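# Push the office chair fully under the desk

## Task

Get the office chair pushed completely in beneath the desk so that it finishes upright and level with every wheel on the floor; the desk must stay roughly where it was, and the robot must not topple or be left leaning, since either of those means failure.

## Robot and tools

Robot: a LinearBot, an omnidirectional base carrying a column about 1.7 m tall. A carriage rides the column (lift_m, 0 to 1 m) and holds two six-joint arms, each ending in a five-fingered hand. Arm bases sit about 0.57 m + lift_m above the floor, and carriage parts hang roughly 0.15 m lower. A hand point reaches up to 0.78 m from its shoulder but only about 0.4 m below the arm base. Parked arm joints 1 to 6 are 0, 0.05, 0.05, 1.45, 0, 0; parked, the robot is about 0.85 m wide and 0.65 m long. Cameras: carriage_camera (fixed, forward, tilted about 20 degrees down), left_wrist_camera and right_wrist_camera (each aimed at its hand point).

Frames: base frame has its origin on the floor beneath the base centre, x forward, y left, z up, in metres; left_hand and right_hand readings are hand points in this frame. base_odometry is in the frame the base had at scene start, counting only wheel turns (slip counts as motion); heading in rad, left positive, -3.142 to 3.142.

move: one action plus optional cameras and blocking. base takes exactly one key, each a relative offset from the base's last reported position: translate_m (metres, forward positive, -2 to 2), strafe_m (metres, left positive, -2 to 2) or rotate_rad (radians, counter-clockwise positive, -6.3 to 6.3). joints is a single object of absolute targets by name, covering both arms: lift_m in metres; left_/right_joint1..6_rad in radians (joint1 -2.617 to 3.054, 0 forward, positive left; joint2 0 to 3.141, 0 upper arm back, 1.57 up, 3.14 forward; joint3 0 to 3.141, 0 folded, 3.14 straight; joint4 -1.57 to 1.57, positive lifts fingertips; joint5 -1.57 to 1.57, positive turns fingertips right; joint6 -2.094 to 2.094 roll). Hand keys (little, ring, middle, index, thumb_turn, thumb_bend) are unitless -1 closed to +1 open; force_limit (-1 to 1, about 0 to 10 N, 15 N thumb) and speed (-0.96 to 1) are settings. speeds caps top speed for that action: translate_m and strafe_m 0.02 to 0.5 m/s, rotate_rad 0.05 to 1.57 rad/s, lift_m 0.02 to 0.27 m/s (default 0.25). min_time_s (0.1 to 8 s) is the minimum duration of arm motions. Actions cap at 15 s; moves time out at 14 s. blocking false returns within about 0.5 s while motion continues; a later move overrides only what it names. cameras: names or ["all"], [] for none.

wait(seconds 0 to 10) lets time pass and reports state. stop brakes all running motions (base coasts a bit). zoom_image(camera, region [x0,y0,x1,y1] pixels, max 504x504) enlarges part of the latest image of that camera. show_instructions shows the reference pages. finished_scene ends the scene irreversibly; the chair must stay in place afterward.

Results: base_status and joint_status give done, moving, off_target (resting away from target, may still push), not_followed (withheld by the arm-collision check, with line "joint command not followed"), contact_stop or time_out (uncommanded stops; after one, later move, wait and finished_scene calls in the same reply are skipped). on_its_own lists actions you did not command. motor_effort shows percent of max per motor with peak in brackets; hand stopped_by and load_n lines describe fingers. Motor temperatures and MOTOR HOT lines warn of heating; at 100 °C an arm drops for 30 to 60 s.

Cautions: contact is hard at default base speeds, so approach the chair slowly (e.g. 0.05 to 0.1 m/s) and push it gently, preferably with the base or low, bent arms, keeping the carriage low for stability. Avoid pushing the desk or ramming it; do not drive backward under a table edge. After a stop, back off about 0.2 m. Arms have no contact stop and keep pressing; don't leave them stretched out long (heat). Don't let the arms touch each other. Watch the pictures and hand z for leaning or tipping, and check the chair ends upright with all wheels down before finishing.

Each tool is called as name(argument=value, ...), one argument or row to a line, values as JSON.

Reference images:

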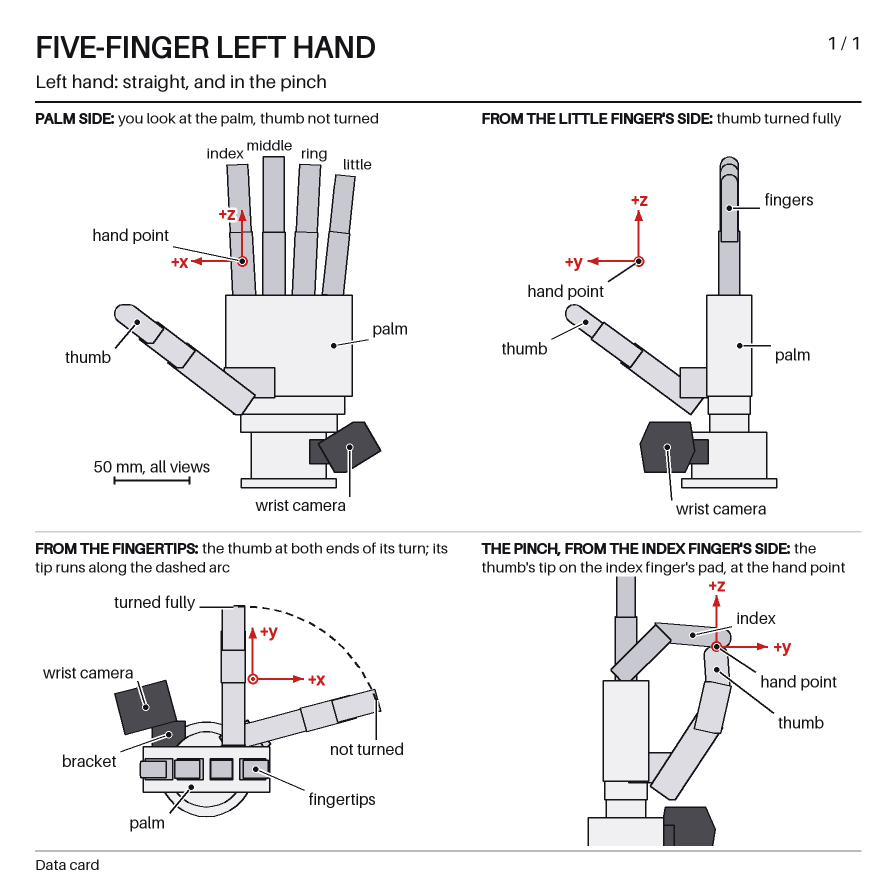

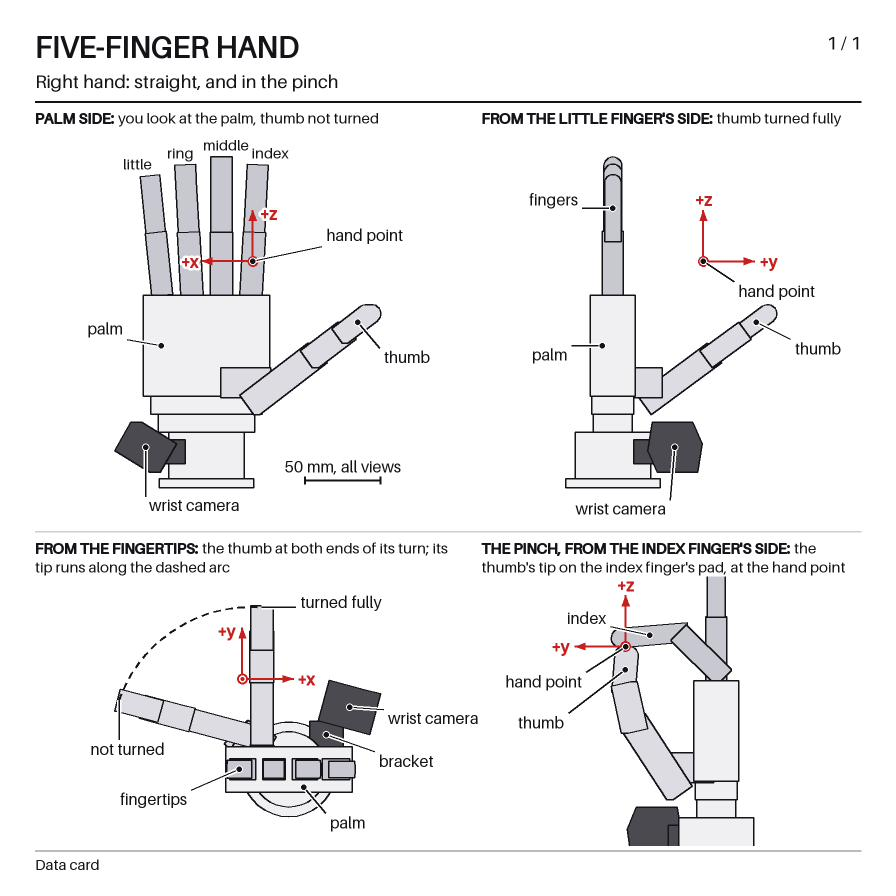

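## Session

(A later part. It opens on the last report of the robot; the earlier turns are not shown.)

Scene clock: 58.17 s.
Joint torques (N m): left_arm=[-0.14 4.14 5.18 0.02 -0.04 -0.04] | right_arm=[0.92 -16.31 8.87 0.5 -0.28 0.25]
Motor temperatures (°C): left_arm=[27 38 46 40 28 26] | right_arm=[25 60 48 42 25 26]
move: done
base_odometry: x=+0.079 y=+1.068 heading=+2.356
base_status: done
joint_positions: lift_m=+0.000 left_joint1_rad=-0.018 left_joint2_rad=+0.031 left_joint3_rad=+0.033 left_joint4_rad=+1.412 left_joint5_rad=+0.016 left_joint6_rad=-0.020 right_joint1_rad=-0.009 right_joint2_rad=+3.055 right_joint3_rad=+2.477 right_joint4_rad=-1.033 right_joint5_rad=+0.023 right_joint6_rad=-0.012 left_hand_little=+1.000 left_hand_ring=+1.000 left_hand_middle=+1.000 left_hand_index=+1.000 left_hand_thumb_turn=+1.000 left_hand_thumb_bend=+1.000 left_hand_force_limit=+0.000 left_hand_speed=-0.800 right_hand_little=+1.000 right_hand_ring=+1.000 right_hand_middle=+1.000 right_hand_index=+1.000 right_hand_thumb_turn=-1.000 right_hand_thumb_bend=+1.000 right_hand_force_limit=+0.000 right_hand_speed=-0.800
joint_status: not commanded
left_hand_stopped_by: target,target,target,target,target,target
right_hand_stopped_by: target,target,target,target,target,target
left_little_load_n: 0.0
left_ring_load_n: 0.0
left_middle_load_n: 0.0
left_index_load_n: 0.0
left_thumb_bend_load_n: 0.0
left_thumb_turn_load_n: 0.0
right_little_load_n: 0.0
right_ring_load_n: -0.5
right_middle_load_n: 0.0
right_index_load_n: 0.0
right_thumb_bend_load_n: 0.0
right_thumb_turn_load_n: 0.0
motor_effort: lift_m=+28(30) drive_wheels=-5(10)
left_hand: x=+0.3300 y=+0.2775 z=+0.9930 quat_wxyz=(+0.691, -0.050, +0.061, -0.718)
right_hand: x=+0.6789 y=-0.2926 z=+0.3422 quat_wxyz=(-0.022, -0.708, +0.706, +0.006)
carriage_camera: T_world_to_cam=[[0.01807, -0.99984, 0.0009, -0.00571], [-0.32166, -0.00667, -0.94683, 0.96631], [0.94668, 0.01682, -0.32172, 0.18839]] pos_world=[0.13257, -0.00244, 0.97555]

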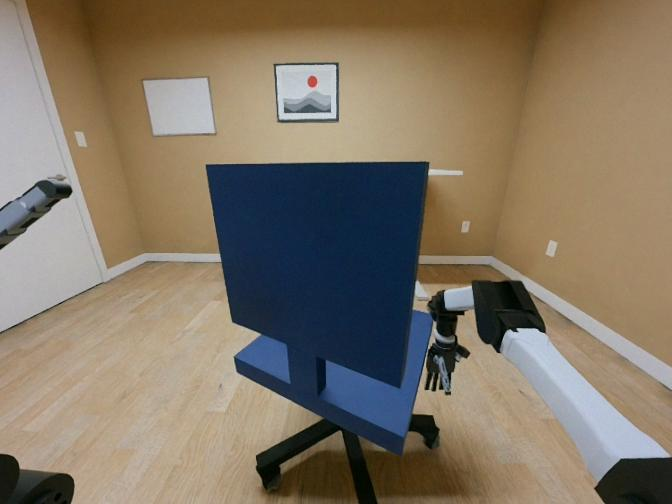

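move(
  base={"translate_m": -0.42},
  speeds={"translate_m": 0.3},
  joints={"lift_m": 0.23},
)

move(
  joints={"right_joint1_rad": 0.36, "right_joint2_rad": 3.0, "right_joint3_rad": 2.5, "right_joint4_rad": -1.07, "right_joint5_rad": 0, "right_joint6_rad": 0.36, "left_joint1_rad": -0.36, "left_joint2_rad": 3.0, "left_joint3_rad": 2.5, "left_joint4_rad": -1.07, "left_joint5_rad": 0, "left_joint6_rad": -0.36, "left_hand_thumb_turn": -1, "left_hand_little": -0.8, "left_hand_ring": -0.8, "left_hand_middle": -0.8, "left_hand_index": -0.8, "right_hand_little": -0.8, "right_hand_ring": -0.8, "right_hand_middle": -0.8, "right_hand_index": -0.8},
  min_time_s=3,
  cameras=["all"],
)

Scene clock: 62.63 s.
Joint torques (N m): left_arm=[-0.02 3.89 5.15 0.03 -0.11 -0.03] | right_arm=[0.24 -16.75 8.27 0.32 -0.19 0.21]
Motor temperatures (°C): left_arm=[27 38 46 40 28 26] | right_arm=[25 61 48 42 25 26]
move: done
base_odometry: x=+0.375 y=+0.771 heading=+2.356
base_status: done
joint_positions: lift_m=+0.230 left_joint1_rad=-0.018 left_joint2_rad=+0.031 left_joint3_rad=+0.033 left_joint4_rad=+1.407 left_joint5_rad=+0.016 left_joint6_rad=-0.020 right_joint1_rad=-0.003 right_joint2_rad=+3.059 right_joint3_rad=+2.484 right_joint4_rad=-1.020 right_joint5_rad=+0.011 right_joint6_rad=-0.012 left_hand_little=+1.000 left_hand_ring=+1.000 left_hand_middle=+1.000 left_hand_index=+1.000 left_hand_thumb_turn=+1.000 left_hand_thumb_bend=+1.000 left_hand_force_limit=+0.000 left_hand_speed=-0.800 right_hand_little=+1.000 right_hand_ring=+1.000 right_hand_middle=+1.000 right_hand_index=+1.000 right_hand_thumb_turn=-1.000 right_hand_thumb_bend=+1.000 right_hand_force_limit=+0.000 right_hand_speed=-0.800
joint_status: all done
left_hand_stopped_by: target,target,target,target,target,target
right_hand_stopped_by: target,target,target,target,target,target
left_little_load_n: 0.0
left_ring_load_n: 0.0
left_middle_load_n: 0.0
left_index_load_n: 0.0
left_thumb_bend_load_n: 0.0
left_thumb_turn_load_n: 0.0
right_little_load_n: 0.5
right_ring_load_n: 0.0
right_middle_load_n: 0.0
right_index_load_n: 0.0
right_thumb_bend_load_n: 0.0
right_thumb_turn_load_n: 0.0
motor_effort: lift_m=+28(35) drive_wheels=-1(15)
left_hand: x=+0.3314 y=+0.2775 z=+1.2224 quat_wxyz=(+0.691, -0.052, +0.063, -0.718)
right_hand: x=+0.6835 y=-0.2876 z=+0.5711 quat_wxyz=(-0.012, -0.710, +0.704, +0.005)
pictures: none

Scene clock: 68.27 s.
Joint torques (N m): left_arm=[-0.46 -12.52 7.04 0.09 -0.22 -0.16] | right_arm=[0.66 -21.56 8.02 0.14 -0.15 0.17]
Motor temperatures (°C): left_arm=[27 40 47 40 28 26] | right_arm=[25 64 47 42 25 26]
move: done
base_odometry: x=+0.375 y=+0.771 heading=+2.356
base_status: not commanded
joint_positions: lift_m=+0.230 left_joint1_rad=-0.356 left_joint2_rad=+2.978 left_joint3_rad=+2.479 left_joint4_rad=-1.057 left_joint5_rad=+0.012 left_joint6_rad=-0.351 right_joint1_rad=+0.356 right_joint2_rad=+3.059 right_joint3_rad=+2.484 right_joint4_rad=-1.062 right_joint5_rad=+0.010 right_joint6_rad=+0.348 left_hand_little=-0.800 left_hand_ring=-0.800 left_hand_middle=-0.800 left_hand_index=-0.800 left_hand_thumb_turn=-1.000 left_hand_thumb_bend=+1.000 left_hand_force_limit=+0.000 left_hand_speed=-0.800 right_hand_little=-0.800 right_hand_ring=-0.800 right_hand_middle=-0.800 right_hand_index=-0.800 right_hand_thumb_turn=-1.000 right_hand_thumb_bend=+1.000 right_hand_force_limit=+0.000 right_hand_speed=-0.800
joint_status: all done
left_hand_stopped_by: target,target,target,target,target,target
right_hand_stopped_by: target,target,target,target,target,target
left_little_load_n: 0.0
left_ring_load_n: 0.5
left_middle_load_n: 0.0
left_index_load_n: 0.0
left_thumb_bend_load_n: 0.0
left_thumb_turn_load_n: 0.0
right_little_load_n: 0.0
right_ring_load_n: 0.0
right_middle_load_n: 0.0
right_index_load_n: 0.0
right_thumb_bend_load_n: 0.0
right_thumb_turn_load_n: 0.0
motor_effort: lift_m=+28(31) drive_wheels=+2(2)
left_hand: x=+0.6631 y=+0.0974 z=+0.6096 quat_wxyz=(-0.002, -0.705, +0.709, -0.010)
right_hand: x=+0.6413 y=-0.1104 z=+0.5730 quat_wxyz=(-0.032, -0.710, +0.704, +0.009)
pictures: carriage_camera, left_wrist_camera, right_wrist_camera
carriage_camera: T_world_to_cam=[[0.01807, -0.99984, 0.0009, -0.00592], [-0.32166, -0.00667, -0.94683, 1.18408], [0.94668, 0.01682, -0.32172, 0.26239]] pos_world=[0.13257, -0.00244, 1.20555]
left_wrist_camera: T_world_to_cam=[[0.96542, -0.25714, 0.04292, -0.63923], [-0.24032, -0.81396, 0.52888, -0.08023], [-0.10106, -0.5209, -0.84761, 0.74464]] pos_world=[0.6731, 0.15821, 0.70104]
right_wrist_camera: T_world_to_cam=[[-0.96799, -0.24202, 0.06645, 0.55943], [-0.17637, 0.84434, 0.50594, -0.08276], [-0.17856, 0.47803, -0.86, 0.77371]] pos_world=[0.66508, -0.16459, 0.67009]

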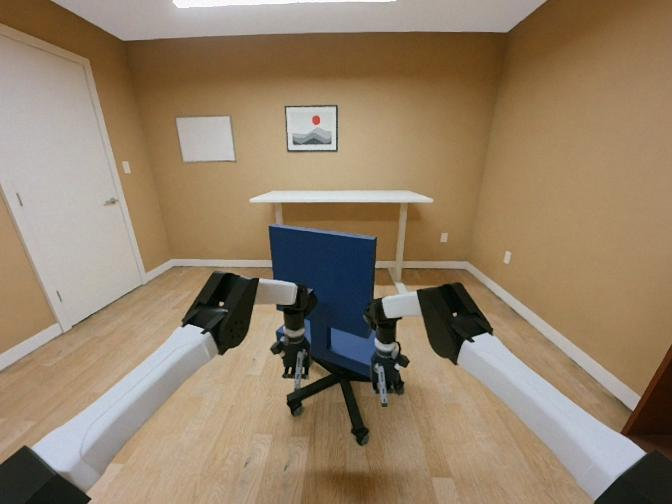

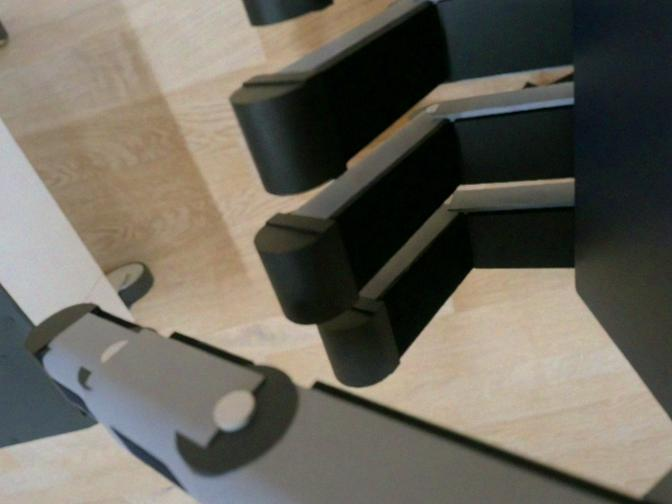

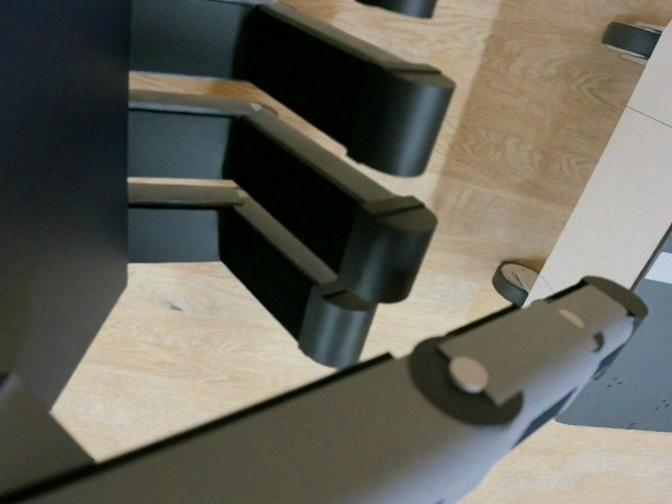

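move(
  base={"translate_m": 0.4},
  speeds={"translate_m": 0.15},
  cameras=["carriage_camera"],
)

Scene clock: 72.37 s.
Joint torques (N m): left_arm=[0.46 -12.57 6.71 0.38 -0.13 -0.11] | right_arm=[0.29 -20.55 8.2 0.27 -0.15 0.19]
Motor temperatures (°C): left_arm=[27 42 47 40 28 26] | right_arm=[25 68 47 42 25 26]
move: done
base_odometry: x=+0.092 y=+1.053 heading=+2.357
base_status: done
joint_positions: lift_m=+0.230 left_joint1_rad=-0.366 left_joint2_rad=+2.979 left_joint3_rad=+2.481 left_joint4_rad=-1.093 left_joint5_rad=+0.009 left_joint6_rad=-0.351 right_joint1_rad=+0.358 right_joint2_rad=+3.048 right_joint3_rad=+2.479 right_joint4_rad=-1.074 right_joint5_rad=+0.007 right_joint6_rad=+0.349 left_hand_little=-0.800 left_hand_ring=-0.800 left_hand_middle=-0.800 left_hand_index=-0.800 left_hand_thumb_turn=-1.000 left_hand_thumb_bend=+1.000 left_hand_force_limit=+0.000 left_hand_speed=-0.800 right_hand_little=-0.800 right_hand_ring=-0.800 right_hand_middle=-0.800 right_hand_index=-0.800 right_hand_thumb_turn=-1.000 right_hand_thumb_bend=+1.000 right_hand_force_limit=+0.000 right_hand_speed=-0.800
joint_status: not commanded
left_hand_stopped_by: target,target,target,target,target,target
right_hand_stopped_by: target,target,target,target,target,target
left_little_load_n: 0.0
left_ring_load_n: 0.0
left_middle_load_n: 0.5
left_index_load_n: 0.0
left_thumb_bend_load_n: 0.0
left_thumb_turn_load_n: 0.0
right_little_load_n: 0.0
right_ring_load_n: 0.0
right_middle_load_n: 0.0
right_index_load_n: 0.0
right_thumb_bend_load_n: 0.0
right_thumb_turn_load_n: 0.0
motor_effort: lift_m=+27(29) drive_wheels=-6(12)
left_hand: x=+0.6525 y=+0.0970 z=+0.6111 quat_wxyz=(-0.008, -0.702, +0.712, +0.007)
right_hand: x=+0.6395 y=-0.1096 z=+0.5779 quat_wxyz=(-0.034, -0.710, +0.704, +0.012)
carriage_camera: T_world_to_cam=[[0.01807, -0.99984, 0.0009, -0.00592], [-0.32166, -0.00667, -0.94683, 1.18417], [0.94668, 0.01682, -0.32172, 0.26242]] pos_world=[0.13257, -0.00244, 1.20565]

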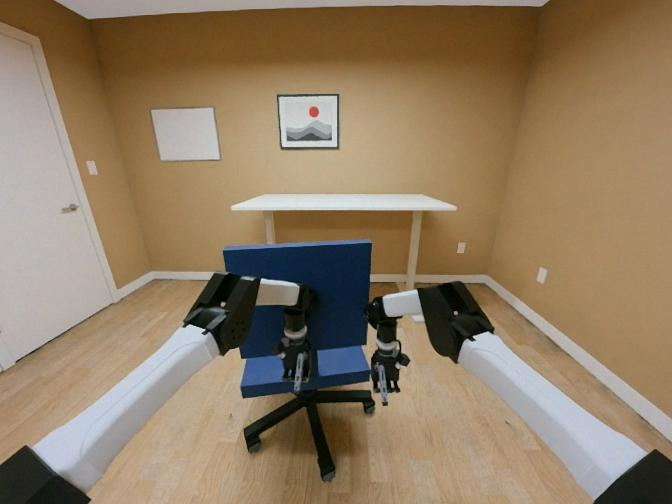

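move(
  base={"translate_m": -0.2},
  speeds={"translate_m": 0.25},
)

move(
  base={"strafe_m": 0.35},
  joints={"lift_m": 0.12, "right_joint1_rad": 0.5, "right_joint2_rad": 2.2, "right_joint3_rad": 1.35, "right_joint4_rad": -0.72, "right_joint5_rad": 0, "right_joint6_rad": 0.5, "left_joint1_rad": -0.5, "left_joint2_rad": 2.2, "left_joint3_rad": 1.35, "left_joint4_rad": -0.72, "left_joint5_rad": 0, "left_joint6_rad": -0.5},
  min_time_s=2,
  speeds={"strafe_m": 0.3},
)

move(
  base={"rotate_rad": -0.16},
  speeds={"rotate_rad": 0.5},
  cameras=["carriage_camera"],
)

Scene clock: 77.73 s.
Joint torques (N m): left_arm=[-0.13 -12.88 6.69 0.26 -0.11 -0.14] | right_arm=[0.25 -20.48 8.58 0.18 -0.11 0.2]
Motor temperatures (°C): left_arm=[27 45 47 40 28 26] | right_arm=[25 70 47 41 25 26]
move: done
base_odometry: x=+0.233 y=+0.912 heading=+2.357
base_status: done
joint_positions: lift_m=+0.230 left_joint1_rad=-0.360 left_joint2_rad=+2.979 left_joint3_rad=+2.481 left_joint4_rad=-1.075 left_joint5_rad=+0.008 left_joint6_rad=-0.351 right_joint1_rad=+0.358 right_joint2_rad=+3.048 right_joint3_rad=+2.479 right_joint4_rad=-1.071 right_joint5_rad=+0.007 right_joint6_rad=+0.349 left_hand_little=-0.800 left_hand_ring=-0.800 left_hand_middle=-0.800 left_hand_index=-0.800 left_hand_thumb_turn=-1.000 left_hand_thumb_bend=+1.000 left_hand_force_limit=+0.000 left_hand_speed=-0.800 right_hand_little=-0.800 right_hand_ring=-0.800 right_hand_middle=-0.800 right_hand_index=-0.800 right_hand_thumb_turn=-1.000 right_hand_thumb_bend=+1.000 right_hand_force_limit=+0.000 right_hand_speed=-0.800
joint_status: not commanded
left_hand_stopped_by: target,target,target,target,target,target
right_hand_stopped_by: target,target,target,target,target,target
left_little_load_n: 0.0
left_ring_load_n: 0.0
left_middle_load_n: 0.0
left_index_load_n: 0.0
left_thumb_bend_load_n: -0.5
left_thumb_turn_load_n: 0.0
right_little_load_n: 0.0
right_ring_load_n: 0.0
right_middle_load_n: 0.0
right_index_load_n: 0.0
right_thumb_bend_load_n: -0.5
right_thumb_turn_load_n: 0.0
motor_effort: lift_m=+28(30) drive_wheels=-2(13)
left_hand: x=+0.6583 y=+0.0979 z=+0.6102 quat_wxyz=(-0.004, -0.704, +0.710, -0.001)
right_hand: x=+0.6401 y=-0.1091 z=+0.5777 quat_wxyz=(-0.033, -0.710, +0.703, +0.011)
pictures: none

Scene clock: 80.47 s.
Joint torques (N m): left_arm=[-0.69 -13.72 4.08 0.29 -0.16 -0.12] | right_arm=[0.55 -15.27 4.89 0.3 -0.14 0.25]
Motor temperatures (°C): left_arm=[27 47 47 39 28 26] | right_arm=[25 72 47 41 25 26]
move: done
base_odometry: x=-0.014 y=+0.664 heading=+2.358
base_status: done
joint_positions: lift_m=+0.120 left_joint1_rad=-0.496 left_joint2_rad=+2.238 left_joint3_rad=+1.357 left_joint4_rad=-0.733 left_joint5_rad=+0.007 left_joint6_rad=-0.491 right_joint1_rad=+0.498 right_joint2_rad=+2.243 right_joint3_rad=+1.358 right_joint4_rad=-0.727 right_joint5_rad=+0.007 right_joint6_rad=+0.487 left_hand_little=-0.800 left_hand_ring=-0.800 left_hand_middle=-0.800 left_hand_index=-0.800 left_hand_thumb_turn=-1.000 left_hand_thumb_bend=+1.000 left_hand_force_limit=+0.000 left_hand_speed=-0.800 right_hand_little=-0.800 right_hand_ring=-0.800 right_hand_middle=-0.800 right_hand_index=-0.800 right_hand_thumb_turn=-1.000 right_hand_thumb_bend=+1.000 right_hand_force_limit=+0.000 right_hand_speed=-0.800
joint_status: all done
left_hand_stopped_by: target,target,target,target,target,target
right_hand_stopped_by: target,target,target,target,target,target
left_little_load_n: 0.0
left_ring_load_n: 0.0
left_middle_load_n: 0.0
left_index_load_n: 0.0
left_thumb_bend_load_n: 0.0
left_thumb_turn_load_n: 0.0
right_little_load_n: 0.5
right_ring_load_n: 0.0
right_middle_load_n: 0.0
right_index_load_n: 0.0
right_thumb_bend_load_n: 0.0
right_thumb_turn_load_n: 0.0
motor_effort: lift_m=+28(32) drive_wheels=-3(9)
left_hand: x=+0.4968 y=+0.1047 z=+0.5797 quat_wxyz=(-0.010, -0.705, +0.709, +0.020)
right_hand: x=+0.4982 y=-0.1063 z=+0.5773 quat_wxyz=(-0.021, -0.711, +0.703, +0.003)
pictures: none

Scene clock: 81.67 s.
Joint torques (N m): left_arm=[0.06 -13.24 4 0.24 -0.06 -0.11] | right_arm=[0.5 -15.32 5.23 0.33 -0.06 0.2]
Motor temperatures (°C): left_arm=[27 47 46 39 28 26] | right_arm=[25 72 47 41 25 26]
move: done
base_odometry: x=-0.014 y=+0.663 heading=+2.199
base_status: done
joint_positions: lift_m=+0.120 left_joint1_rad=-0.501 left_joint2_rad=+2.237 left_joint3_rad=+1.356 left_joint4_rad=-0.724 left_joint5_rad=+0.007 left_joint6_rad=-0.491 right_joint1_rad=+0.498 right_joint2_rad=+2.241 right_joint3_rad=+1.357 right_joint4_rad=-0.722 right_joint5_rad=+0.006 right_joint6_rad=+0.488 left_hand_little=-0.800 left_hand_ring=-0.800 left_hand_middle=-0.800 left_hand_index=-0.800 left_hand_thumb_turn=-1.000 left_hand_thumb_bend=+1.000 left_hand_force_limit=+0.000 left_hand_speed=-0.800 right_hand_little=-0.800 right_hand_ring=-0.800 right_hand_middle=-0.800 right_hand_index=-0.800 right_hand_thumb_turn=-1.000 right_hand_thumb_bend=+1.000 right_hand_force_limit=+0.000 right_hand_speed=-0.800
joint_status: not commanded
left_hand_stopped_by: target,target,target,target,target,target
right_hand_stopped_by: target,target,target,target,target,target
left_little_load_n: 0.0
left_ring_load_n: 0.0
left_middle_load_n: 0.0
left_index_load_n: 0.0
left_thumb_bend_load_n: 0.0
left_thumb_turn_load_n: 0.5
right_little_load_n: 0.0
right_ring_load_n: 0.0
right_middle_load_n: 0.0
right_index_load_n: 0.0
right_thumb_bend_load_n: 0.0
right_thumb_turn_load_n: 0.0
motor_effort: lift_m=+29(31) drive_wheels=+6(11)
left_hand: x=+0.4978 y=+0.1025 z=+0.5794 quat_wxyz=(-0.008, -0.704, +0.710, +0.016)
right_hand: x=+0.4995 y=-0.1055 z=+0.5776 quat_wxyz=(-0.018, -0.711, +0.703, +0.002)
carriage_camera: T_world_to_cam=[[0.01807, -0.99984, 0.0009, -0.00582], [-0.32166, -0.00667, -0.94683, 1.07983], [0.94668, 0.01682, -0.32172, 0.22697]] pos_world=[0.13257, -0.00244, 1.09545]

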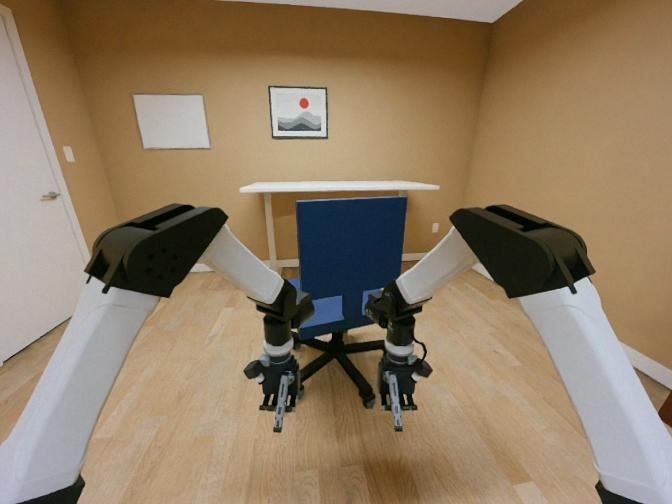

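move(
  base={"translate_m": 0.55},
  speeds={"translate_m": 0.15},
  cameras=["carriage_camera"],
)

Scene clock: 86.47 s.
Joint torques (N m): left_arm=[0.81 -12.89 6.15 0.36 -0.14 -0.12] | right_arm=[0.23 -14.79 5.68 0.37 -0.09 0.24]
Motor temperatures (°C): left_arm=[27 47 46 39 28 26] | right_arm=[25 72 47 41 24 26]
move: done
base_odometry: x=-0.336 y=+1.109 heading=+2.197
base_status: done
joint_positions: lift_m=+0.120 left_joint1_rad=-0.507 left_joint2_rad=+2.231 left_joint3_rad=+1.328 left_joint4_rad=-0.744 left_joint5_rad=+0.003 left_joint6_rad=-0.491 right_joint1_rad=+0.502 right_joint2_rad=+2.238 right_joint3_rad=+1.351 right_joint4_rad=-0.724 right_joint5_rad=+0.005 right_joint6_rad=+0.488 left_hand_little=-0.800 left_hand_ring=-0.800 left_hand_middle=-0.800 left_hand_index=-0.800 left_hand_thumb_turn=-1.000 left_hand_thumb_bend=+1.000 left_hand_force_limit=+0.000 left_hand_speed=-0.800 right_hand_little=-0.800 right_hand_ring=-0.800 right_hand_middle=-0.800 right_hand_index=-0.800 right_hand_thumb_turn=-1.000 right_hand_thumb_bend=+1.000 right_hand_force_limit=+0.000 right_hand_speed=-0.800
joint_status: not commanded
left_hand_stopped_by: target,target,target,target,target,target
right_hand_stopped_by: target,target,target,target,target,target
left_little_load_n: 0.0
left_ring_load_n: 0.0
left_middle_load_n: 0.0
left_index_load_n: 0.0
left_thumb_bend_load_n: 0.0
left_thumb_turn_load_n: 0.0
right_little_load_n: 0.0
right_ring_load_n: 0.0
right_middle_load_n: 0.0
right_index_load_n: 0.0
right_thumb_bend_load_n: 0.0
right_thumb_turn_load_n: 0.0
motor_effort: lift_m=+27(31) drive_wheels=-8(15)
left_hand: x=+0.4829 y=+0.1090 z=+0.5780 quat_wxyz=(-0.012, -0.701, +0.712, +0.036)
right_hand: x=+0.4963 y=-0.1055 z=+0.5776 quat_wxyz=(-0.021, -0.712, +0.702, +0.003)
carriage_camera: T_world_to_cam=[[0.01807, -0.99984, 0.0009, -0.00582], [-0.32166, -0.00667, -0.94683, 1.07993], [0.94668, 0.01682, -0.32172, 0.227]] pos_world=[0.13257, -0.00244, 1.09555]

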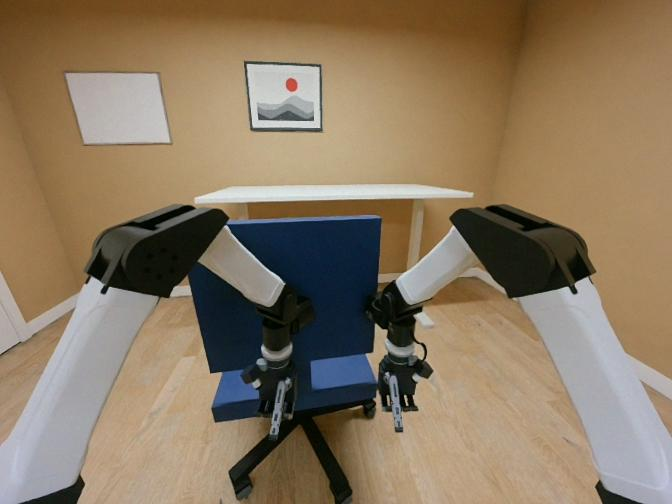

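move(
  base={"translate_m": -0.15},
  speeds={"translate_m": 0.25},
)

move(
  base={"strafe_m": 0.64},
  speeds={"strafe_m": 0.35},
)

move(
  base={"rotate_rad": -0.42},
  speeds={"rotate_rad": 0.5},
  cameras=["carriage_camera"],
)

Scene clock: 90.93 s.
Joint torques (N m): left_arm=[0.01 -12.68 5.57 0.2 -0.05 -0.2] | right_arm=[0.25 -15.09 5.42 0.37 -0.08 0.21]
Motor temperatures (°C): left_arm=[27 48 46 39 28 26] | right_arm=[25 73 46 41 24 26]
move: done
base_odometry: x=-0.248 y=+0.988 heading=+2.196
base_status: done
joint_positions: lift_m=+0.120 left_joint1_rad=-0.503 left_joint2_rad=+2.231 left_joint3_rad=+1.335 left_joint4_rad=-0.726 left_joint5_rad=+0.003 left_joint6_rad=-0.491 right_joint1_rad=+0.501 right_joint2_rad=+2.238 right_joint3_rad=+1.351 right_joint4_rad=-0.723 right_joint5_rad=+0.005 right_joint6_rad=+0.488 left_hand_little=-0.800 left_hand_ring=-0.800 left_hand_middle=-0.800 left_hand_index=-0.800 left_hand_thumb_turn=-1.000 left_hand_thumb_bend=+1.000 left_hand_force_limit=+0.000 left_hand_speed=-0.800 right_hand_little=-0.800 right_hand_ring=-0.800 right_hand_middle=-0.800 right_hand_index=-0.800 right_hand_thumb_turn=-1.000 right_hand_thumb_bend=+1.000 right_hand_force_limit=+0.000 right_hand_speed=-0.800
joint_status: not commanded
left_hand_stopped_by: target,target,target,target,target,target
right_hand_stopped_by: target,target,target,target,target,target
left_little_load_n: 0.0
left_ring_load_n: 0.0
left_middle_load_n: 0.0
left_index_load_n: 0.0
left_thumb_bend_load_n: 0.0
left_thumb_turn_load_n: 0.0
right_little_load_n: 0.0
right_ring_load_n: 0.0
right_middle_load_n: 0.0
right_index_load_n: 0.0
right_thumb_bend_load_n: 0.0
right_thumb_turn_load_n: 0.0
motor_effort: lift_m=+27(30) drive_wheels=+9(13)
left_hand: x=+0.4906 y=+0.1063 z=+0.5781 quat_wxyz=(-0.009, -0.703, +0.711, +0.024)
right_hand: x=+0.4971 y=-0.1056 z=+0.5778 quat_wxyz=(-0.019, -0.711, +0.703, +0.003)
pictures: none

Scene clock: 94.57 s.
Joint torques (N m): left_arm=[-0.09 -12.9 5.67 0.16 -0.09 -0.12] | right_arm=[0.4 -14.93 5.71 0.4 -0.11 0.21]
Motor temperatures (°C): left_arm=[27 49 46 39 28 26] | right_arm=[25 74 46 41 24 26]
move: done
base_odometry: x=-0.767 y=+0.613 heading=+2.197
base_status: done
joint_positions: lift_m=+0.120 left_joint1_rad=-0.501 left_joint2_rad=+2.231 left_joint3_rad=+1.335 left_joint4_rad=-0.724 left_joint5_rad=+0.004 left_joint6_rad=-0.491 right_joint1_rad=+0.499 right_joint2_rad=+2.237 right_joint3_rad=+1.351 right_joint4_rad=-0.723 right_joint5_rad=+0.005 right_joint6_rad=+0.488 left_hand_little=-0.800 left_hand_ring=-0.800 left_hand_middle=-0.800 left_hand_index=-0.800 left_hand_thumb_turn=-1.000 left_hand_thumb_bend=+1.000 left_hand_force_limit=+0.000 left_hand_speed=-0.800 right_hand_little=-0.800 right_hand_ring=-0.800 right_hand_middle=-0.800 right_hand_index=-0.800 right_hand_thumb_turn=-1.000 right_hand_thumb_bend=+1.000 right_hand_force_limit=+0.000 right_hand_speed=-0.800
joint_status: not commanded
left_hand_stopped_by: target,target,target,target,target,target
right_hand_stopped_by: target,target,target,target,target,target
left_little_load_n: 0.0
left_ring_load_n: 0.0
left_middle_load_n: 0.0
left_index_load_n: 0.0
left_thumb_bend_load_n: -0.5
left_thumb_turn_load_n: 0.0
right_little_load_n: 0.0
right_ring_load_n: 0.0
right_middle_load_n: 0.0
right_index_load_n: 0.0
right_thumb_bend_load_n: 0.0
right_thumb_turn_load_n: 0.0
motor_effort: lift_m=+31(33) drive_wheels=-2(12)
left_hand: x=+0.4917 y=+0.1064 z=+0.5780 quat_wxyz=(-0.009, -0.704, +0.710, +0.023)
right_hand: x=+0.4973 y=-0.1059 z=+0.5781 quat_wxyz=(-0.019, -0.711, +0.703, +0.003)
pictures: none

Scene clock: 96.33 s.
Joint torques (N m): left_arm=[-0.03 -12.75 5.57 0.17 -0.12 -0.12] | right_arm=[0.34 -14.87 5.65 0.37 -0.1 0.16]
Motor temperatures (°C): left_arm=[27 49 46 39 28 26] | right_arm=[25 75 46 41 24 26]
move: done
MOTOR HOT: joint 2 (shoulder) of the right arm now reports 75 °C; the controller stops that arm at 100 °C. To cool a motor, set the load down, stop pushing, or move to a pose that needs little force.
base_odometry: x=-0.767 y=+0.612 heading=+1.777
base_status: done
joint_positions: lift_m=+0.120 left_joint1_rad=-0.501 left_joint2_rad=+2.231 left_joint3_rad=+1.335 left_joint4_rad=-0.722 left_joint5_rad=+0.003 left_joint6_rad=-0.491 right_joint1_rad=+0.499 right_joint2_rad=+2.236 right_joint3_rad=+1.351 right_joint4_rad=-0.721 right_joint5_rad=+0.004 right_joint6_rad=+0.488 left_hand_little=-0.800 left_hand_ring=-0.800 left_hand_middle=-0.800 left_hand_index=-0.800 left_hand_thumb_turn=-1.000 left_hand_thumb_bend=+1.000 left_hand_force_limit=+0.000 left_hand_speed=-0.800 right_hand_little=-0.800 right_hand_ring=-0.800 right_hand_middle=-0.800 right_hand_index=-0.800 right_hand_thumb_turn=-1.000 right_hand_thumb_bend=+1.000 right_hand_force_limit=+0.000 right_hand_speed=-0.800
joint_status: not commanded
left_hand_stopped_by: target,target,target,target,target,target
right_hand_stopped_by: target,target,target,target,target,target
left_little_load_n: 0.0
left_ring_load_n: 0.0
left_middle_load_n: 0.0
left_index_load_n: 0.0
left_thumb_bend_load_n: 0.0
left_thumb_turn_load_n: 0.0
right_little_load_n: 0.0
right_ring_load_n: 0.0
right_middle_load_n: 0.0
right_index_load_n: 0.0
right_thumb_bend_load_n: -0.5
right_thumb_turn_load_n: 0.0
motor_effort: lift_m=+29(30) drive_wheels=+7(12)
left_hand: x=+0.4920 y=+0.1062 z=+0.5779 quat_wxyz=(-0.008, -0.704, +0.710, +0.022)
right_hand: x=+0.4979 y=-0.1054 z=+0.5781 quat_wxyz=(-0.018, -0.711, +0.703, +0.003)
carriage_camera: T_world_to_cam=[[0.01807, -0.99984, 0.0009, -0.00582], [-0.32166, -0.00667, -0.94683, 1.07993], [0.94668, 0.01682, -0.32172, 0.227]] pos_world=[0.13257, -0.00244, 1.09555]

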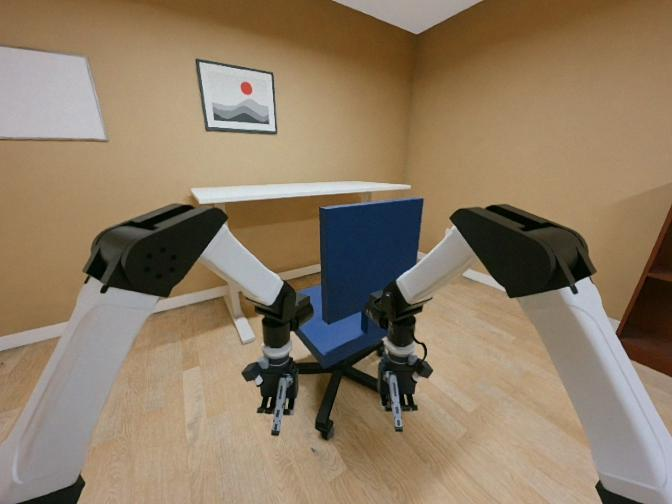

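move(
  base={"strafe_m": 0.07},
  speeds={"strafe_m": 0.3},
)

move(
  base={"translate_m": 0.4},
  speeds={"translate_m": 0.18},
  cameras=["carriage_camera"],
)

Scene clock: 99.20 s.
Joint torques (N m): left_arm=[-0.14 -12.82 5.55 0.12 -0.1 -0.1] | right_arm=[0.14 -14.65 5.61 0.3 -0.09 0.18]
Motor temperatures (°C): left_arm=[27 49 46 39 27 26] | right_arm=[25 76 46 41 24 26]
move: done
MOTOR HOT: still on. Joint 2 (shoulder) of the right arm now reports 76 °C.
base_odometry: x=-0.835 y=+0.598 heading=+1.775
base_status: done
joint_positions: lift_m=+0.120 left_joint1_rad=-0.499 left_joint2_rad=+2.231 left_joint3_rad=+1.335 left_joint4_rad=-0.722 left_joint5_rad=+0.003 left_joint6_rad=-0.491 right_joint1_rad=+0.501 right_joint2_rad=+2.236 right_joint3_rad=+1.351 right_joint4_rad=-0.721 right_joint5_rad=+0.004 right_joint6_rad=+0.488 left_hand_little=-0.800 left_hand_ring=-0.800 left_hand_middle=-0.800 left_hand_index=-0.800 left_hand_thumb_turn=-1.000 left_hand_thumb_bend=+1.000 left_hand_force_limit=+0.000 left_hand_speed=-0.800 right_hand_little=-0.800 right_hand_ring=-0.800 right_hand_middle=-0.800 right_hand_index=-0.800 right_hand_thumb_turn=-1.000 right_hand_thumb_bend=+1.000 right_hand_force_limit=+0.000 right_hand_speed=-0.800
joint_status: not commanded
left_hand_stopped_by: target,target,target,target,target,target
right_hand_stopped_by: target,target,target,target,target,target
left_little_load_n: 0.0
left_ring_load_n: 0.0
left_middle_load_n: 0.0
left_index_load_n: 0.0
left_thumb_bend_load_n: 0.0
left_thumb_turn_load_n: 0.0
right_little_load_n: 0.0
right_ring_load_n: 0.0
right_middle_load_n: 0.0
right_index_load_n: 0.0
right_thumb_bend_load_n: 0.0
right_thumb_turn_load_n: 0.0
motor_effort: lift_m=+32(32) drive_wheels=+8(10)
left_hand: x=+0.4925 y=+0.1068 z=+0.5779 quat_wxyz=(-0.008, -0.704, +0.710, +0.022)
right_hand: x=+0.4976 y=-0.1049 z=+0.5782 quat_wxyz=(-0.018, -0.712, +0.702, +0.003)
pictures: none

Scene clock: 102.43 s.
Joint torques (N m): left_arm=[-0.4 -12.57 5.65 0.13 -0.1 -0.13] | right_arm=[0.2 -13.08 8.25 0.43 -0.16 0.19]
Motor temperatures (°C): left_arm=[27 49 46 39 27 26] | right_arm=[25 76 46 41 24 26]
move: done
MOTOR HOT: still on. Joint 2 (shoulder) of the right arm now reports 76 °C.
base_odometry: x=-0.917 y=+0.990 heading=+1.776
base_status: done
joint_positions: lift_m=+0.120 left_joint1_rad=-0.495 left_joint2_rad=+2.229 left_joint3_rad=+1.335 left_joint4_rad=-0.722 left_joint5_rad=+0.003 left_joint6_rad=-0.492 right_joint1_rad=+0.500 right_joint2_rad=+2.221 right_joint3_rad=+1.326 right_joint4_rad=-0.736 right_joint5_rad=+0.004 right_joint6_rad=+0.489 left_hand_little=-0.800 left_hand_ring=-0.800 left_hand_middle=-0.800 left_hand_index=-0.800 left_hand_thumb_turn=-1.000 left_hand_thumb_bend=+1.000 left_hand_force_limit=+0.000 left_hand_speed=-0.800 right_hand_little=-0.800 right_hand_ring=-0.800 right_hand_middle=-0.800 right_hand_index=-0.800 right_hand_thumb_turn=-1.000 right_hand_thumb_bend=+1.000 right_hand_force_limit=+0.000 right_hand_speed=-0.800
joint_status: not commanded
left_hand_stopped_by: target,target,target,target,target,target
right_hand_stopped_by: target,target,target,target,target,target
left_little_load_n: 0.5
left_ring_load_n: 0.0
left_middle_load_n: 0.0
left_index_load_n: 0.0
left_thumb_bend_load_n: 0.0
left_thumb_turn_load_n: 0.0
right_little_load_n: 0.0
right_ring_load_n: 0.0
right_middle_load_n: 0.0
right_index_load_n: 0.0
right_thumb_bend_load_n: 0.0
right_thumb_turn_load_n: 0.0
motor_effort: lift_m=+27(31) drive_wheels=-5(11)
left_hand: x=+0.4936 y=+0.1077 z=+0.5785 quat_wxyz=(-0.008, -0.706, +0.708, +0.021)
right_hand: x=+0.4879 y=-0.1106 z=+0.5801 quat_wxyz=(-0.030, -0.711, +0.703, +0.007)
carriage_camera: T_world_to_cam=[[0.01807, -0.99984, 0.0009, -0.00582], [-0.32166, -0.00667, -0.94683, 1.07993], [0.94668, 0.01682, -0.32172, 0.227]] pos_world=[0.13257, -0.00244, 1.09555]

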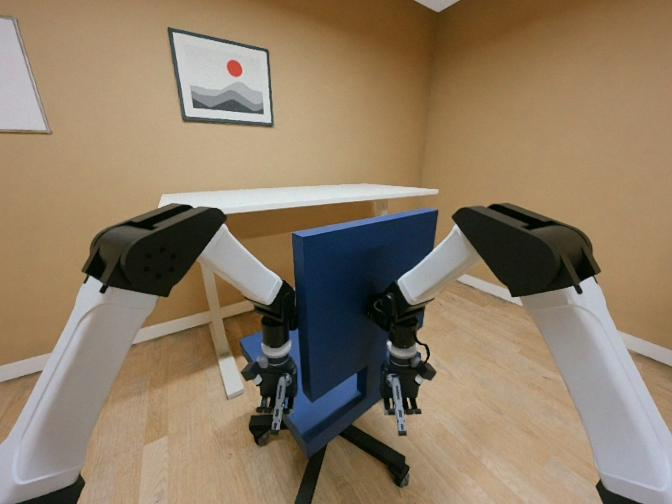

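move(
  base={"translate_m": -0.3},
  speeds={"translate_m": 0.25},
)

move(
  base={"rotate_rad": -0.966},
  joints={"lift_m": 0.1, "right_joint1_rad": 0, "right_joint2_rad": 0.05, "right_joint3_rad": 0.05, "right_joint4_rad": 1.45, "right_joint5_rad": 0, "right_joint6_rad": 0, "left_joint1_rad": 0, "left_joint2_rad": 0.05, "left_joint3_rad": 0.05, "left_joint4_rad": 1.45, "left_joint5_rad": 0, "left_joint6_rad": 0},
  min_time_s=2,
  speeds={"rotate_rad": 0.6},
)

move(
  base={"translate_m": -0.6},
  speeds={"translate_m": 0.3},
)

move(
  base={"strafe_m": 0.8},
  speeds={"strafe_m": 0.35},
  cameras=["carriage_camera"],
)

Scene clock: 107.43 s.
Joint torques (N m): left_arm=[0.12 -12.89 5.34 0.14 -0.07 -0.13] | right_arm=[0.06 -13.18 7.97 0.34 -0.13 0.19]
Motor temperatures (°C): left_arm=[27 49 46 39 27 26] | right_arm=[25 76 46 41 24 26]
move: done
MOTOR HOT: still on. Joint 2 (shoulder) of the right arm now reports 76 °C.
base_odometry: x=-0.856 y=+0.696 heading=+1.777
base_status: done
joint_positions: lift_m=+0.120 left_joint1_rad=-0.499 left_joint2_rad=+2.229 left_joint3_rad=+1.339 left_joint4_rad=-0.719 left_joint5_rad=+0.002 left_joint6_rad=-0.492 right_joint1_rad=+0.500 right_joint2_rad=+2.221 right_joint3_rad=+1.329 right_joint4_rad=-0.722 right_joint5_rad=+0.004 right_joint6_rad=+0.489 left_hand_little=-0.800 left_hand_ring=-0.800 left_hand_middle=-0.800 left_hand_index=-0.800 left_hand_thumb_turn=-1.000 left_hand_thumb_bend=+1.000 left_hand_force_limit=+0.000 left_hand_speed=-0.800 right_hand_little=-0.800 right_hand_ring=-0.800 right_hand_middle=-0.800 right_hand_index=-0.800 right_hand_thumb_turn=-1.000 right_hand_thumb_bend=+1.000 right_hand_force_limit=+0.000 right_hand_speed=-0.800
joint_status: not commanded
left_hand_stopped_by: target,target,target,target,target,target
right_hand_stopped_by: target,target,target,target,target,target
left_little_load_n: 0.0
left_ring_load_n: 0.0
left_middle_load_n: 0.0
left_index_load_n: 0.0
left_thumb_bend_load_n: -0.5
left_thumb_turn_load_n: 0.0
right_little_load_n: 0.0
right_ring_load_n: 0.0
right_middle_load_n: 0.0
right_index_load_n: 0.0
right_thumb_bend_load_n: 0.0
right_thumb_turn_load_n: 0.0
motor_effort: lift_m=+26(31) drive_wheels=-2(12)
left_hand: x=+0.4949 y=+0.1054 z=+0.5789 quat_wxyz=(-0.007, -0.704, +0.710, +0.018)
right_hand: x=+0.4923 y=-0.1082 z=+0.5798 quat_wxyz=(-0.021, -0.711, +0.703, +0.004)
pictures: none

Scene clock: 110.10 s.
Joint torques (N m): left_arm=[0.35 3.08 4.6 0.11 -0.04 0.12] | right_arm=[-0.08 4.14 5.57 0.18 -0.12 0]
Motor temperatures (°C): left_arm=[27 49 46 39 27 26] | right_arm=[25 74 46 41 24 26]
move: done
MOTOR HOT: still on. Joint 2 (shoulder) of the right arm now reports 74 °C.
base_odometry: x=-0.856 y=+0.696 heading=+0.811
base_status: done
joint_positions: lift_m=+0.100 left_joint1_rad=-0.005 left_joint2_rad=+0.061 left_joint3_rad=+0.057 left_joint4_rad=+1.436 left_joint5_rad=+0.002 left_joint6_rad=-0.010 right_joint1_rad=+0.005 right_joint2_rad=+0.054 right_joint3_rad=+0.058 right_joint4_rad=+1.445 right_joint5_rad=+0.006 right_joint6_rad=+0.012 left_hand_little=-0.800 left_hand_ring=-0.800 left_hand_middle=-0.800 left_hand_index=-0.800 left_hand_thumb_turn=-1.000 left_hand_thumb_bend=+1.000 left_hand_force_limit=+0.000 left_hand_speed=-0.800 right_hand_little=-0.800 right_hand_ring=-0.800 right_hand_middle=-0.800 right_hand_index=-0.800 right_hand_thumb_turn=-1.000 right_hand_thumb_bend=+1.000 right_hand_force_limit=+0.000 right_hand_speed=-0.800
joint_status: all done
left_hand_stopped_by: target,target,target,target,target,target
right_hand_stopped_by: target,target,target,target,target,target
left_little_load_n: 0.0
left_ring_load_n: 0.0
left_middle_load_n: 0.0
left_index_load_n: -0.5
left_thumb_bend_load_n: 0.0
left_thumb_turn_load_n: 0.0
right_little_load_n: 0.0
right_ring_load_n: 0.0
right_middle_load_n: 0.0
right_index_load_n: 0.0
right_thumb_bend_load_n: 0.0
right_thumb_turn_load_n: 0.0
motor_effort: lift_m=+26(30) drive_wheels=+6(14)
left_hand: x=+0.3268 y=+0.2820 z=+1.1017 quat_wxyz=(+0.700, -0.048, +0.050, -0.711)
right_hand: x=+0.3220 y=-0.2835 z=+1.1037 quat_wxyz=(+0.712, -0.041, +0.045, -0.700)
pictures: none

Scene clock: 113.67 s.
Joint torques (N m): left_arm=[0.17 2.89 4.89 0.1 -0.07 0.09] | right_arm=[0.01 4.11 5.76 0.13 -0.11 -0.06]
Motor temperatures (°C): left_arm=[27 48 46 39 27 26] | right_arm=[25 71 46 40 24 26]
move: done
MOTOR HOT: cleared for the motors of the right arm.
base_odometry: x=-1.270 y=+0.262 heading=+0.810
base_status: done
joint_positions: lift_m=+0.100 left_joint1_rad=-0.005 left_joint2_rad=+0.061 left_joint3_rad=+0.056 left_joint4_rad=+1.445 left_joint5_rad=+0.002 left_joint6_rad=-0.009 right_joint1_rad=+0.005 right_joint2_rad=+0.054 right_joint3_rad=+0.055 right_joint4_rad=+1.449 right_joint5_rad=+0.006 right_joint6_rad=+0.012 left_hand_little=-0.800 left_hand_ring=-0.800 left_hand_middle=-0.800 left_hand_index=-0.800 left_hand_thumb_turn=-1.000 left_hand_thumb_bend=+1.000 left_hand_force_limit=+0.000 left_hand_speed=-0.800 right_hand_little=-0.800 right_hand_ring=-0.800 right_hand_middle=-0.800 right_hand_index=-0.800 right_hand_thumb_turn=-1.000 right_hand_thumb_bend=+1.000 right_hand_force_limit=+0.000 right_hand_speed=-0.800
joint_status: not commanded
left_hand_stopped_by: target,target,target,target,target,target
right_hand_stopped_by: target,target,target,target,target,target
left_little_load_n: 0.0
left_ring_load_n: 0.0
left_middle_load_n: 0.0
left_index_load_n: 0.0
left_thumb_bend_load_n: 0.0
left_thumb_turn_load_n: 0.0
right_little_load_n: 0.0
right_ring_load_n: 0.0
right_middle_load_n: 0.0
right_index_load_n: 0.0
right_thumb_bend_load_n: 0.0
right_thumb_turn_load_n: 0.0
motor_effort: lift_m=+26(31) drive_wheels=-8(18)
left_hand: x=+0.3250 y=+0.2820 z=+1.1021 quat_wxyz=(+0.700, -0.046, +0.047, -0.711)
right_hand: x=+0.3220 y=-0.2835 z=+1.1030 quat_wxyz=(+0.712, -0.041, +0.045, -0.700)
pictures: none

Scene clock: 117.77 s.
Joint torques (N m): left_arm=[0.57 2.91 4.53 -0.04 -0.08 0.05] | right_arm=[-0.03 3.92 6.01 0.02 -0.09 -0.07]
Motor temperatures (°C): left_arm=[27 47 46 39 27 26] | right_arm=[25 68 46 40 24 26]
move: done
base_odometry: x=-1.850 y=+0.813 heading=+0.810
base_status: done
joint_positions: lift_m=+0.100 left_joint1_rad=-0.004 left_joint2_rad=+0.060 left_joint3_rad=+0.056 left_joint4_rad=+1.447 left_joint5_rad=+0.003 left_joint6_rad=-0.009 right_joint1_rad=+0.004 right_joint2_rad=+0.054 right_joint3_rad=+0.055 right_joint4_rad=+1.449 right_joint5_rad=+0.006 right_joint6_rad=+0.012 left_hand_little=-0.800 left_hand_ring=-0.800 left_hand_middle=-0.800 left_hand_index=-0.800 left_hand_thumb_turn=-1.000 left_hand_thumb_bend=+1.000 left_hand_force_limit=+0.000 left_hand_speed=-0.800 right_hand_little=-0.800 right_hand_ring=-0.800 right_hand_middle=-0.800 right_hand_index=-0.800 right_hand_thumb_turn=-1.000 right_hand_thumb_bend=+1.000 right_hand_force_limit=+0.000 right_hand_speed=-0.800
joint_status: not commanded
left_hand_stopped_by: target,target,target,target,target,target
right_hand_stopped_by: target,target,target,target,target,target
left_little_load_n: 0.0
left_ring_load_n: -0.5
left_middle_load_n: 0.0
left_index_load_n: 0.0
left_thumb_bend_load_n: 0.0
left_thumb_turn_load_n: 0.0
right_little_load_n: 0.0
right_ring_load_n: 0.0
right_middle_load_n: 0.0
right_index_load_n: 0.0
right_thumb_bend_load_n: 0.0
right_thumb_turn_load_n: 0.0
motor_effort: lift_m=+27(30) drive_wheels=-2(8)
left_hand: x=+0.3245 y=+0.2821 z=+1.1022 quat_wxyz=(+0.701, -0.045, +0.047, -0.710)
right_hand: x=+0.3219 y=-0.2836 z=+1.1030 quat_wxyz=(+0.711, -0.040, +0.045, -0.700)
carriage_camera: T_world_to_cam=[[0.01807, -0.99984, 0.0009, -0.0058], [-0.32166, -0.00667, -0.94683, 1.06099], [0.94668, 0.01682, -0.32172, 0.22056]] pos_world=[0.13257, -0.00244, 1.07555]

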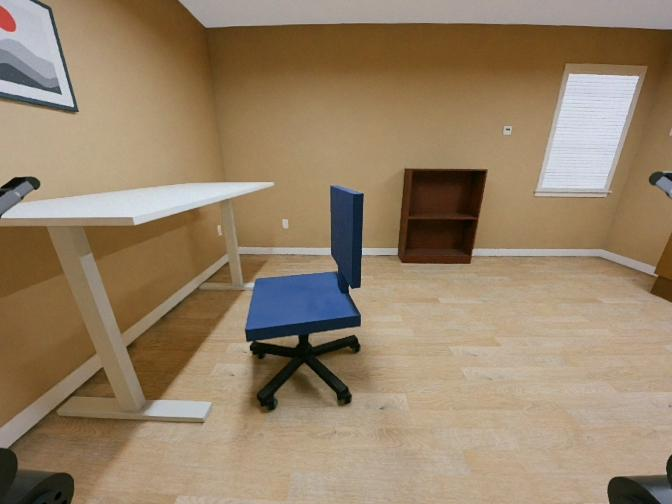

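move(
  base={"strafe_m": 0.07},
  joints={"lift_m": 0.0, "right_joint1_rad": 0.45, "right_joint2_rad": 2.6, "right_joint3_rad": 1.6, "right_joint4_rad": -0.57, "right_joint5_rad": 0, "right_joint6_rad": 0.45, "left_joint1_rad": -0.45, "left_joint2_rad": 2.6, "left_joint3_rad": 1.6, "left_joint4_rad": -0.57, "left_joint5_rad": 0, "left_joint6_rad": -0.45},
  min_time_s=2,
  speeds={"strafe_m": 0.2},
  cameras=["carriage_camera"],
)

Scene clock: 122.20 s.
Joint torques (N m): left_arm=[-0.05 -10.63 5.42 -0.01 -0.05 -0.2] | right_arm=[0.5 -12.93 7.27 0.29 -0.13 0.19]
Motor temperatures (°C): left_arm=[27 46 46 39 27 26] | right_arm=[25 66 46 40 24 26]
move: done
base_odometry: x=-1.901 y=+0.861 heading=+0.810
base_status: done
joint_positions: lift_m=+0.000 left_joint1_rad=-0.447 left_joint2_rad=+2.584 left_joint3_rad=+1.583 left_joint4_rad=-0.555 left_joint5_rad=+0.000 left_joint6_rad=-0.440 right_joint1_rad=+0.447 right_joint2_rad=+2.598 right_joint3_rad=+1.579 right_joint4_rad=-0.561 right_joint5_rad=+0.005 right_joint6_rad=+0.437 left_hand_little=-0.800 left_hand_ring=-0.800 left_hand_middle=-0.800 left_hand_index=-0.800 left_hand_thumb_turn=-1.000 left_hand_thumb_bend=+1.000 left_hand_force_limit=+0.000 left_hand_speed=-0.800 right_hand_little=-0.800 right_hand_ring=-0.800 right_hand_middle=-0.800 right_hand_index=-0.800 right_hand_thumb_turn=-1.000 right_hand_thumb_bend=+1.000 right_hand_force_limit=+0.000 right_hand_speed=-0.800
joint_status: all done
left_hand_stopped_by: target,target,target,target,target,target
right_hand_stopped_by: target,target,target,target,target,target
left_little_load_n: 0.0
left_ring_load_n: 0.0
left_middle_load_n: 0.5
left_index_load_n: 0.0
left_thumb_bend_load_n: 0.0
left_thumb_turn_load_n: 0.0
right_little_load_n: 0.0
right_ring_load_n: 0.0
right_middle_load_n: 0.0
right_index_load_n: 0.0
right_thumb_bend_load_n: 0.0
right_thumb_turn_load_n: 0.0
motor_effort: lift_m=+27(31) drive_wheels=-1(8)
left_hand: x=+0.5570 y=+0.0979 z=+0.3662 quat_wxyz=(+0.003, -0.705, +0.709, -0.007)
right_hand: x=+0.5502 y=-0.1022 z=+0.3607 quat_wxyz=(-0.005, -0.711, +0.704, -0.001)
carriage_camera: T_world_to_cam=[[0.01807, -0.99984, 0.0009, -0.00571], [-0.32166, -0.00667, -0.94683, 0.9664], [0.94668, 0.01682, -0.32172, 0.18842]] pos_world=[0.13257, -0.00244, 0.97565]

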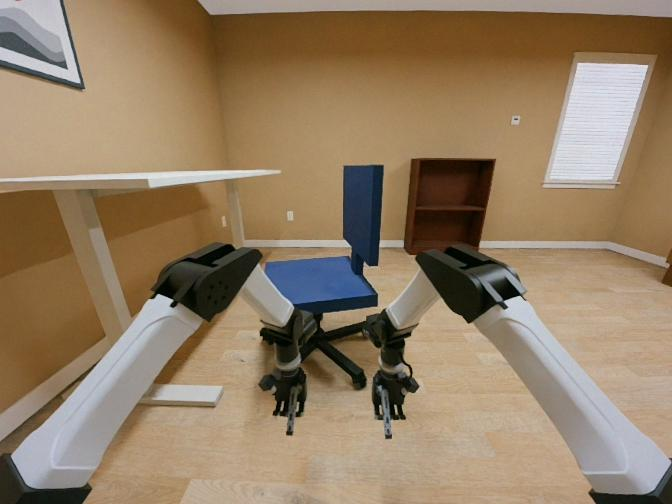

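move(
  base={"translate_m": 0.47},
  speeds={"translate_m": 0.18},
  cameras=["carriage_camera"],
)

Scene clock: 126.23 s.
Joint torques (N m): left_arm=[0.43 -11.85 5.78 0.44 -0.32 0.15] | right_arm=[0.17 -12.56 6.49 0.39 -0.1 0.17]
Motor temperatures (°C): left_arm=[27 46 46 39 27 26] | right_arm=[25 66 46 40 24 26]
move: done
base_odometry: x=-1.577 y=+1.202 heading=+0.811
base_status: done
joint_positions: lift_m=+0.000 left_joint1_rad=-0.458 left_joint2_rad=+2.598 left_joint3_rad=+1.580 left_joint4_rad=-0.609 left_joint5_rad=+0.027 left_joint6_rad=-0.466 right_joint1_rad=+0.450 right_joint2_rad=+2.597 right_joint3_rad=+1.586 right_joint4_rad=-0.571 right_joint5_rad=+0.004 right_joint6_rad=+0.439 left_hand_little=-0.800 left_hand_ring=-0.800 left_hand_middle=-0.800 left_hand_index=-0.800 left_hand_thumb_turn=-1.000 left_hand_thumb_bend=+1.000 left_hand_force_limit=+0.000 left_hand_speed=-0.800 right_hand_little=-0.800 right_hand_ring=-0.800 right_hand_middle=-0.800 right_hand_index=-0.800 right_hand_thumb_turn=-1.000 right_hand_thumb_bend=+1.000 right_hand_force_limit=+0.000 right_hand_speed=-0.800
joint_status: not commanded
left_hand_stopped_by: target,target,target,target,target,target
right_hand_stopped_by: target,target,target,target,target,target
left_little_load_n: 0.0
left_ring_load_n: 0.0
left_middle_load_n: 0.0
left_index_load_n: 0.0
left_thumb_bend_load_n: 0.0
left_thumb_turn_load_n: -0.5
right_little_load_n: 0.0
right_ring_load_n: 0.0
right_middle_load_n: 0.0
right_index_load_n: 0.0
right_thumb_bend_load_n: 0.0
right_thumb_turn_load_n: 0.0
motor_effort: lift_m=+25(30) drive_wheels=-4(15)
left_hand: x=+0.5351 y=+0.0968 z=+0.3648 quat_wxyz=(-0.022, -0.710, +0.704, +0.022)
right_hand: x=+0.5502 y=-0.1006 z=+0.3625 quat_wxyz=(-0.006, -0.711, +0.703, +0.000)
carriage_camera: T_world_to_cam=[[0.01807, -0.99984, 0.0009, -0.00571], [-0.32166, -0.00667, -0.94683, 0.9664], [0.94668, 0.01682, -0.32172, 0.18842]] pos_world=[0.13257, -0.00244, 0.97565]

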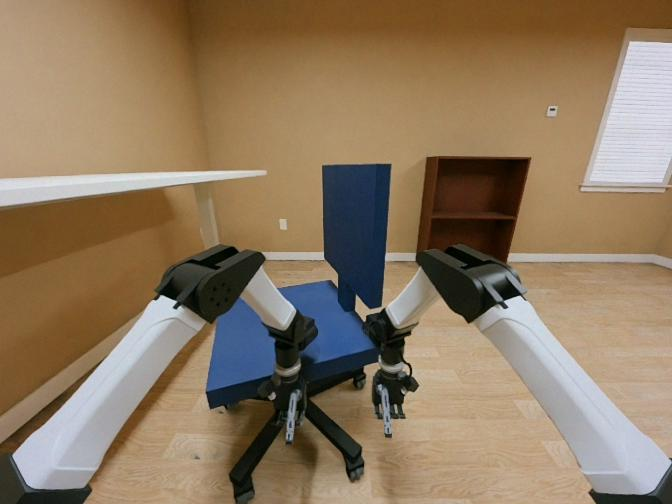

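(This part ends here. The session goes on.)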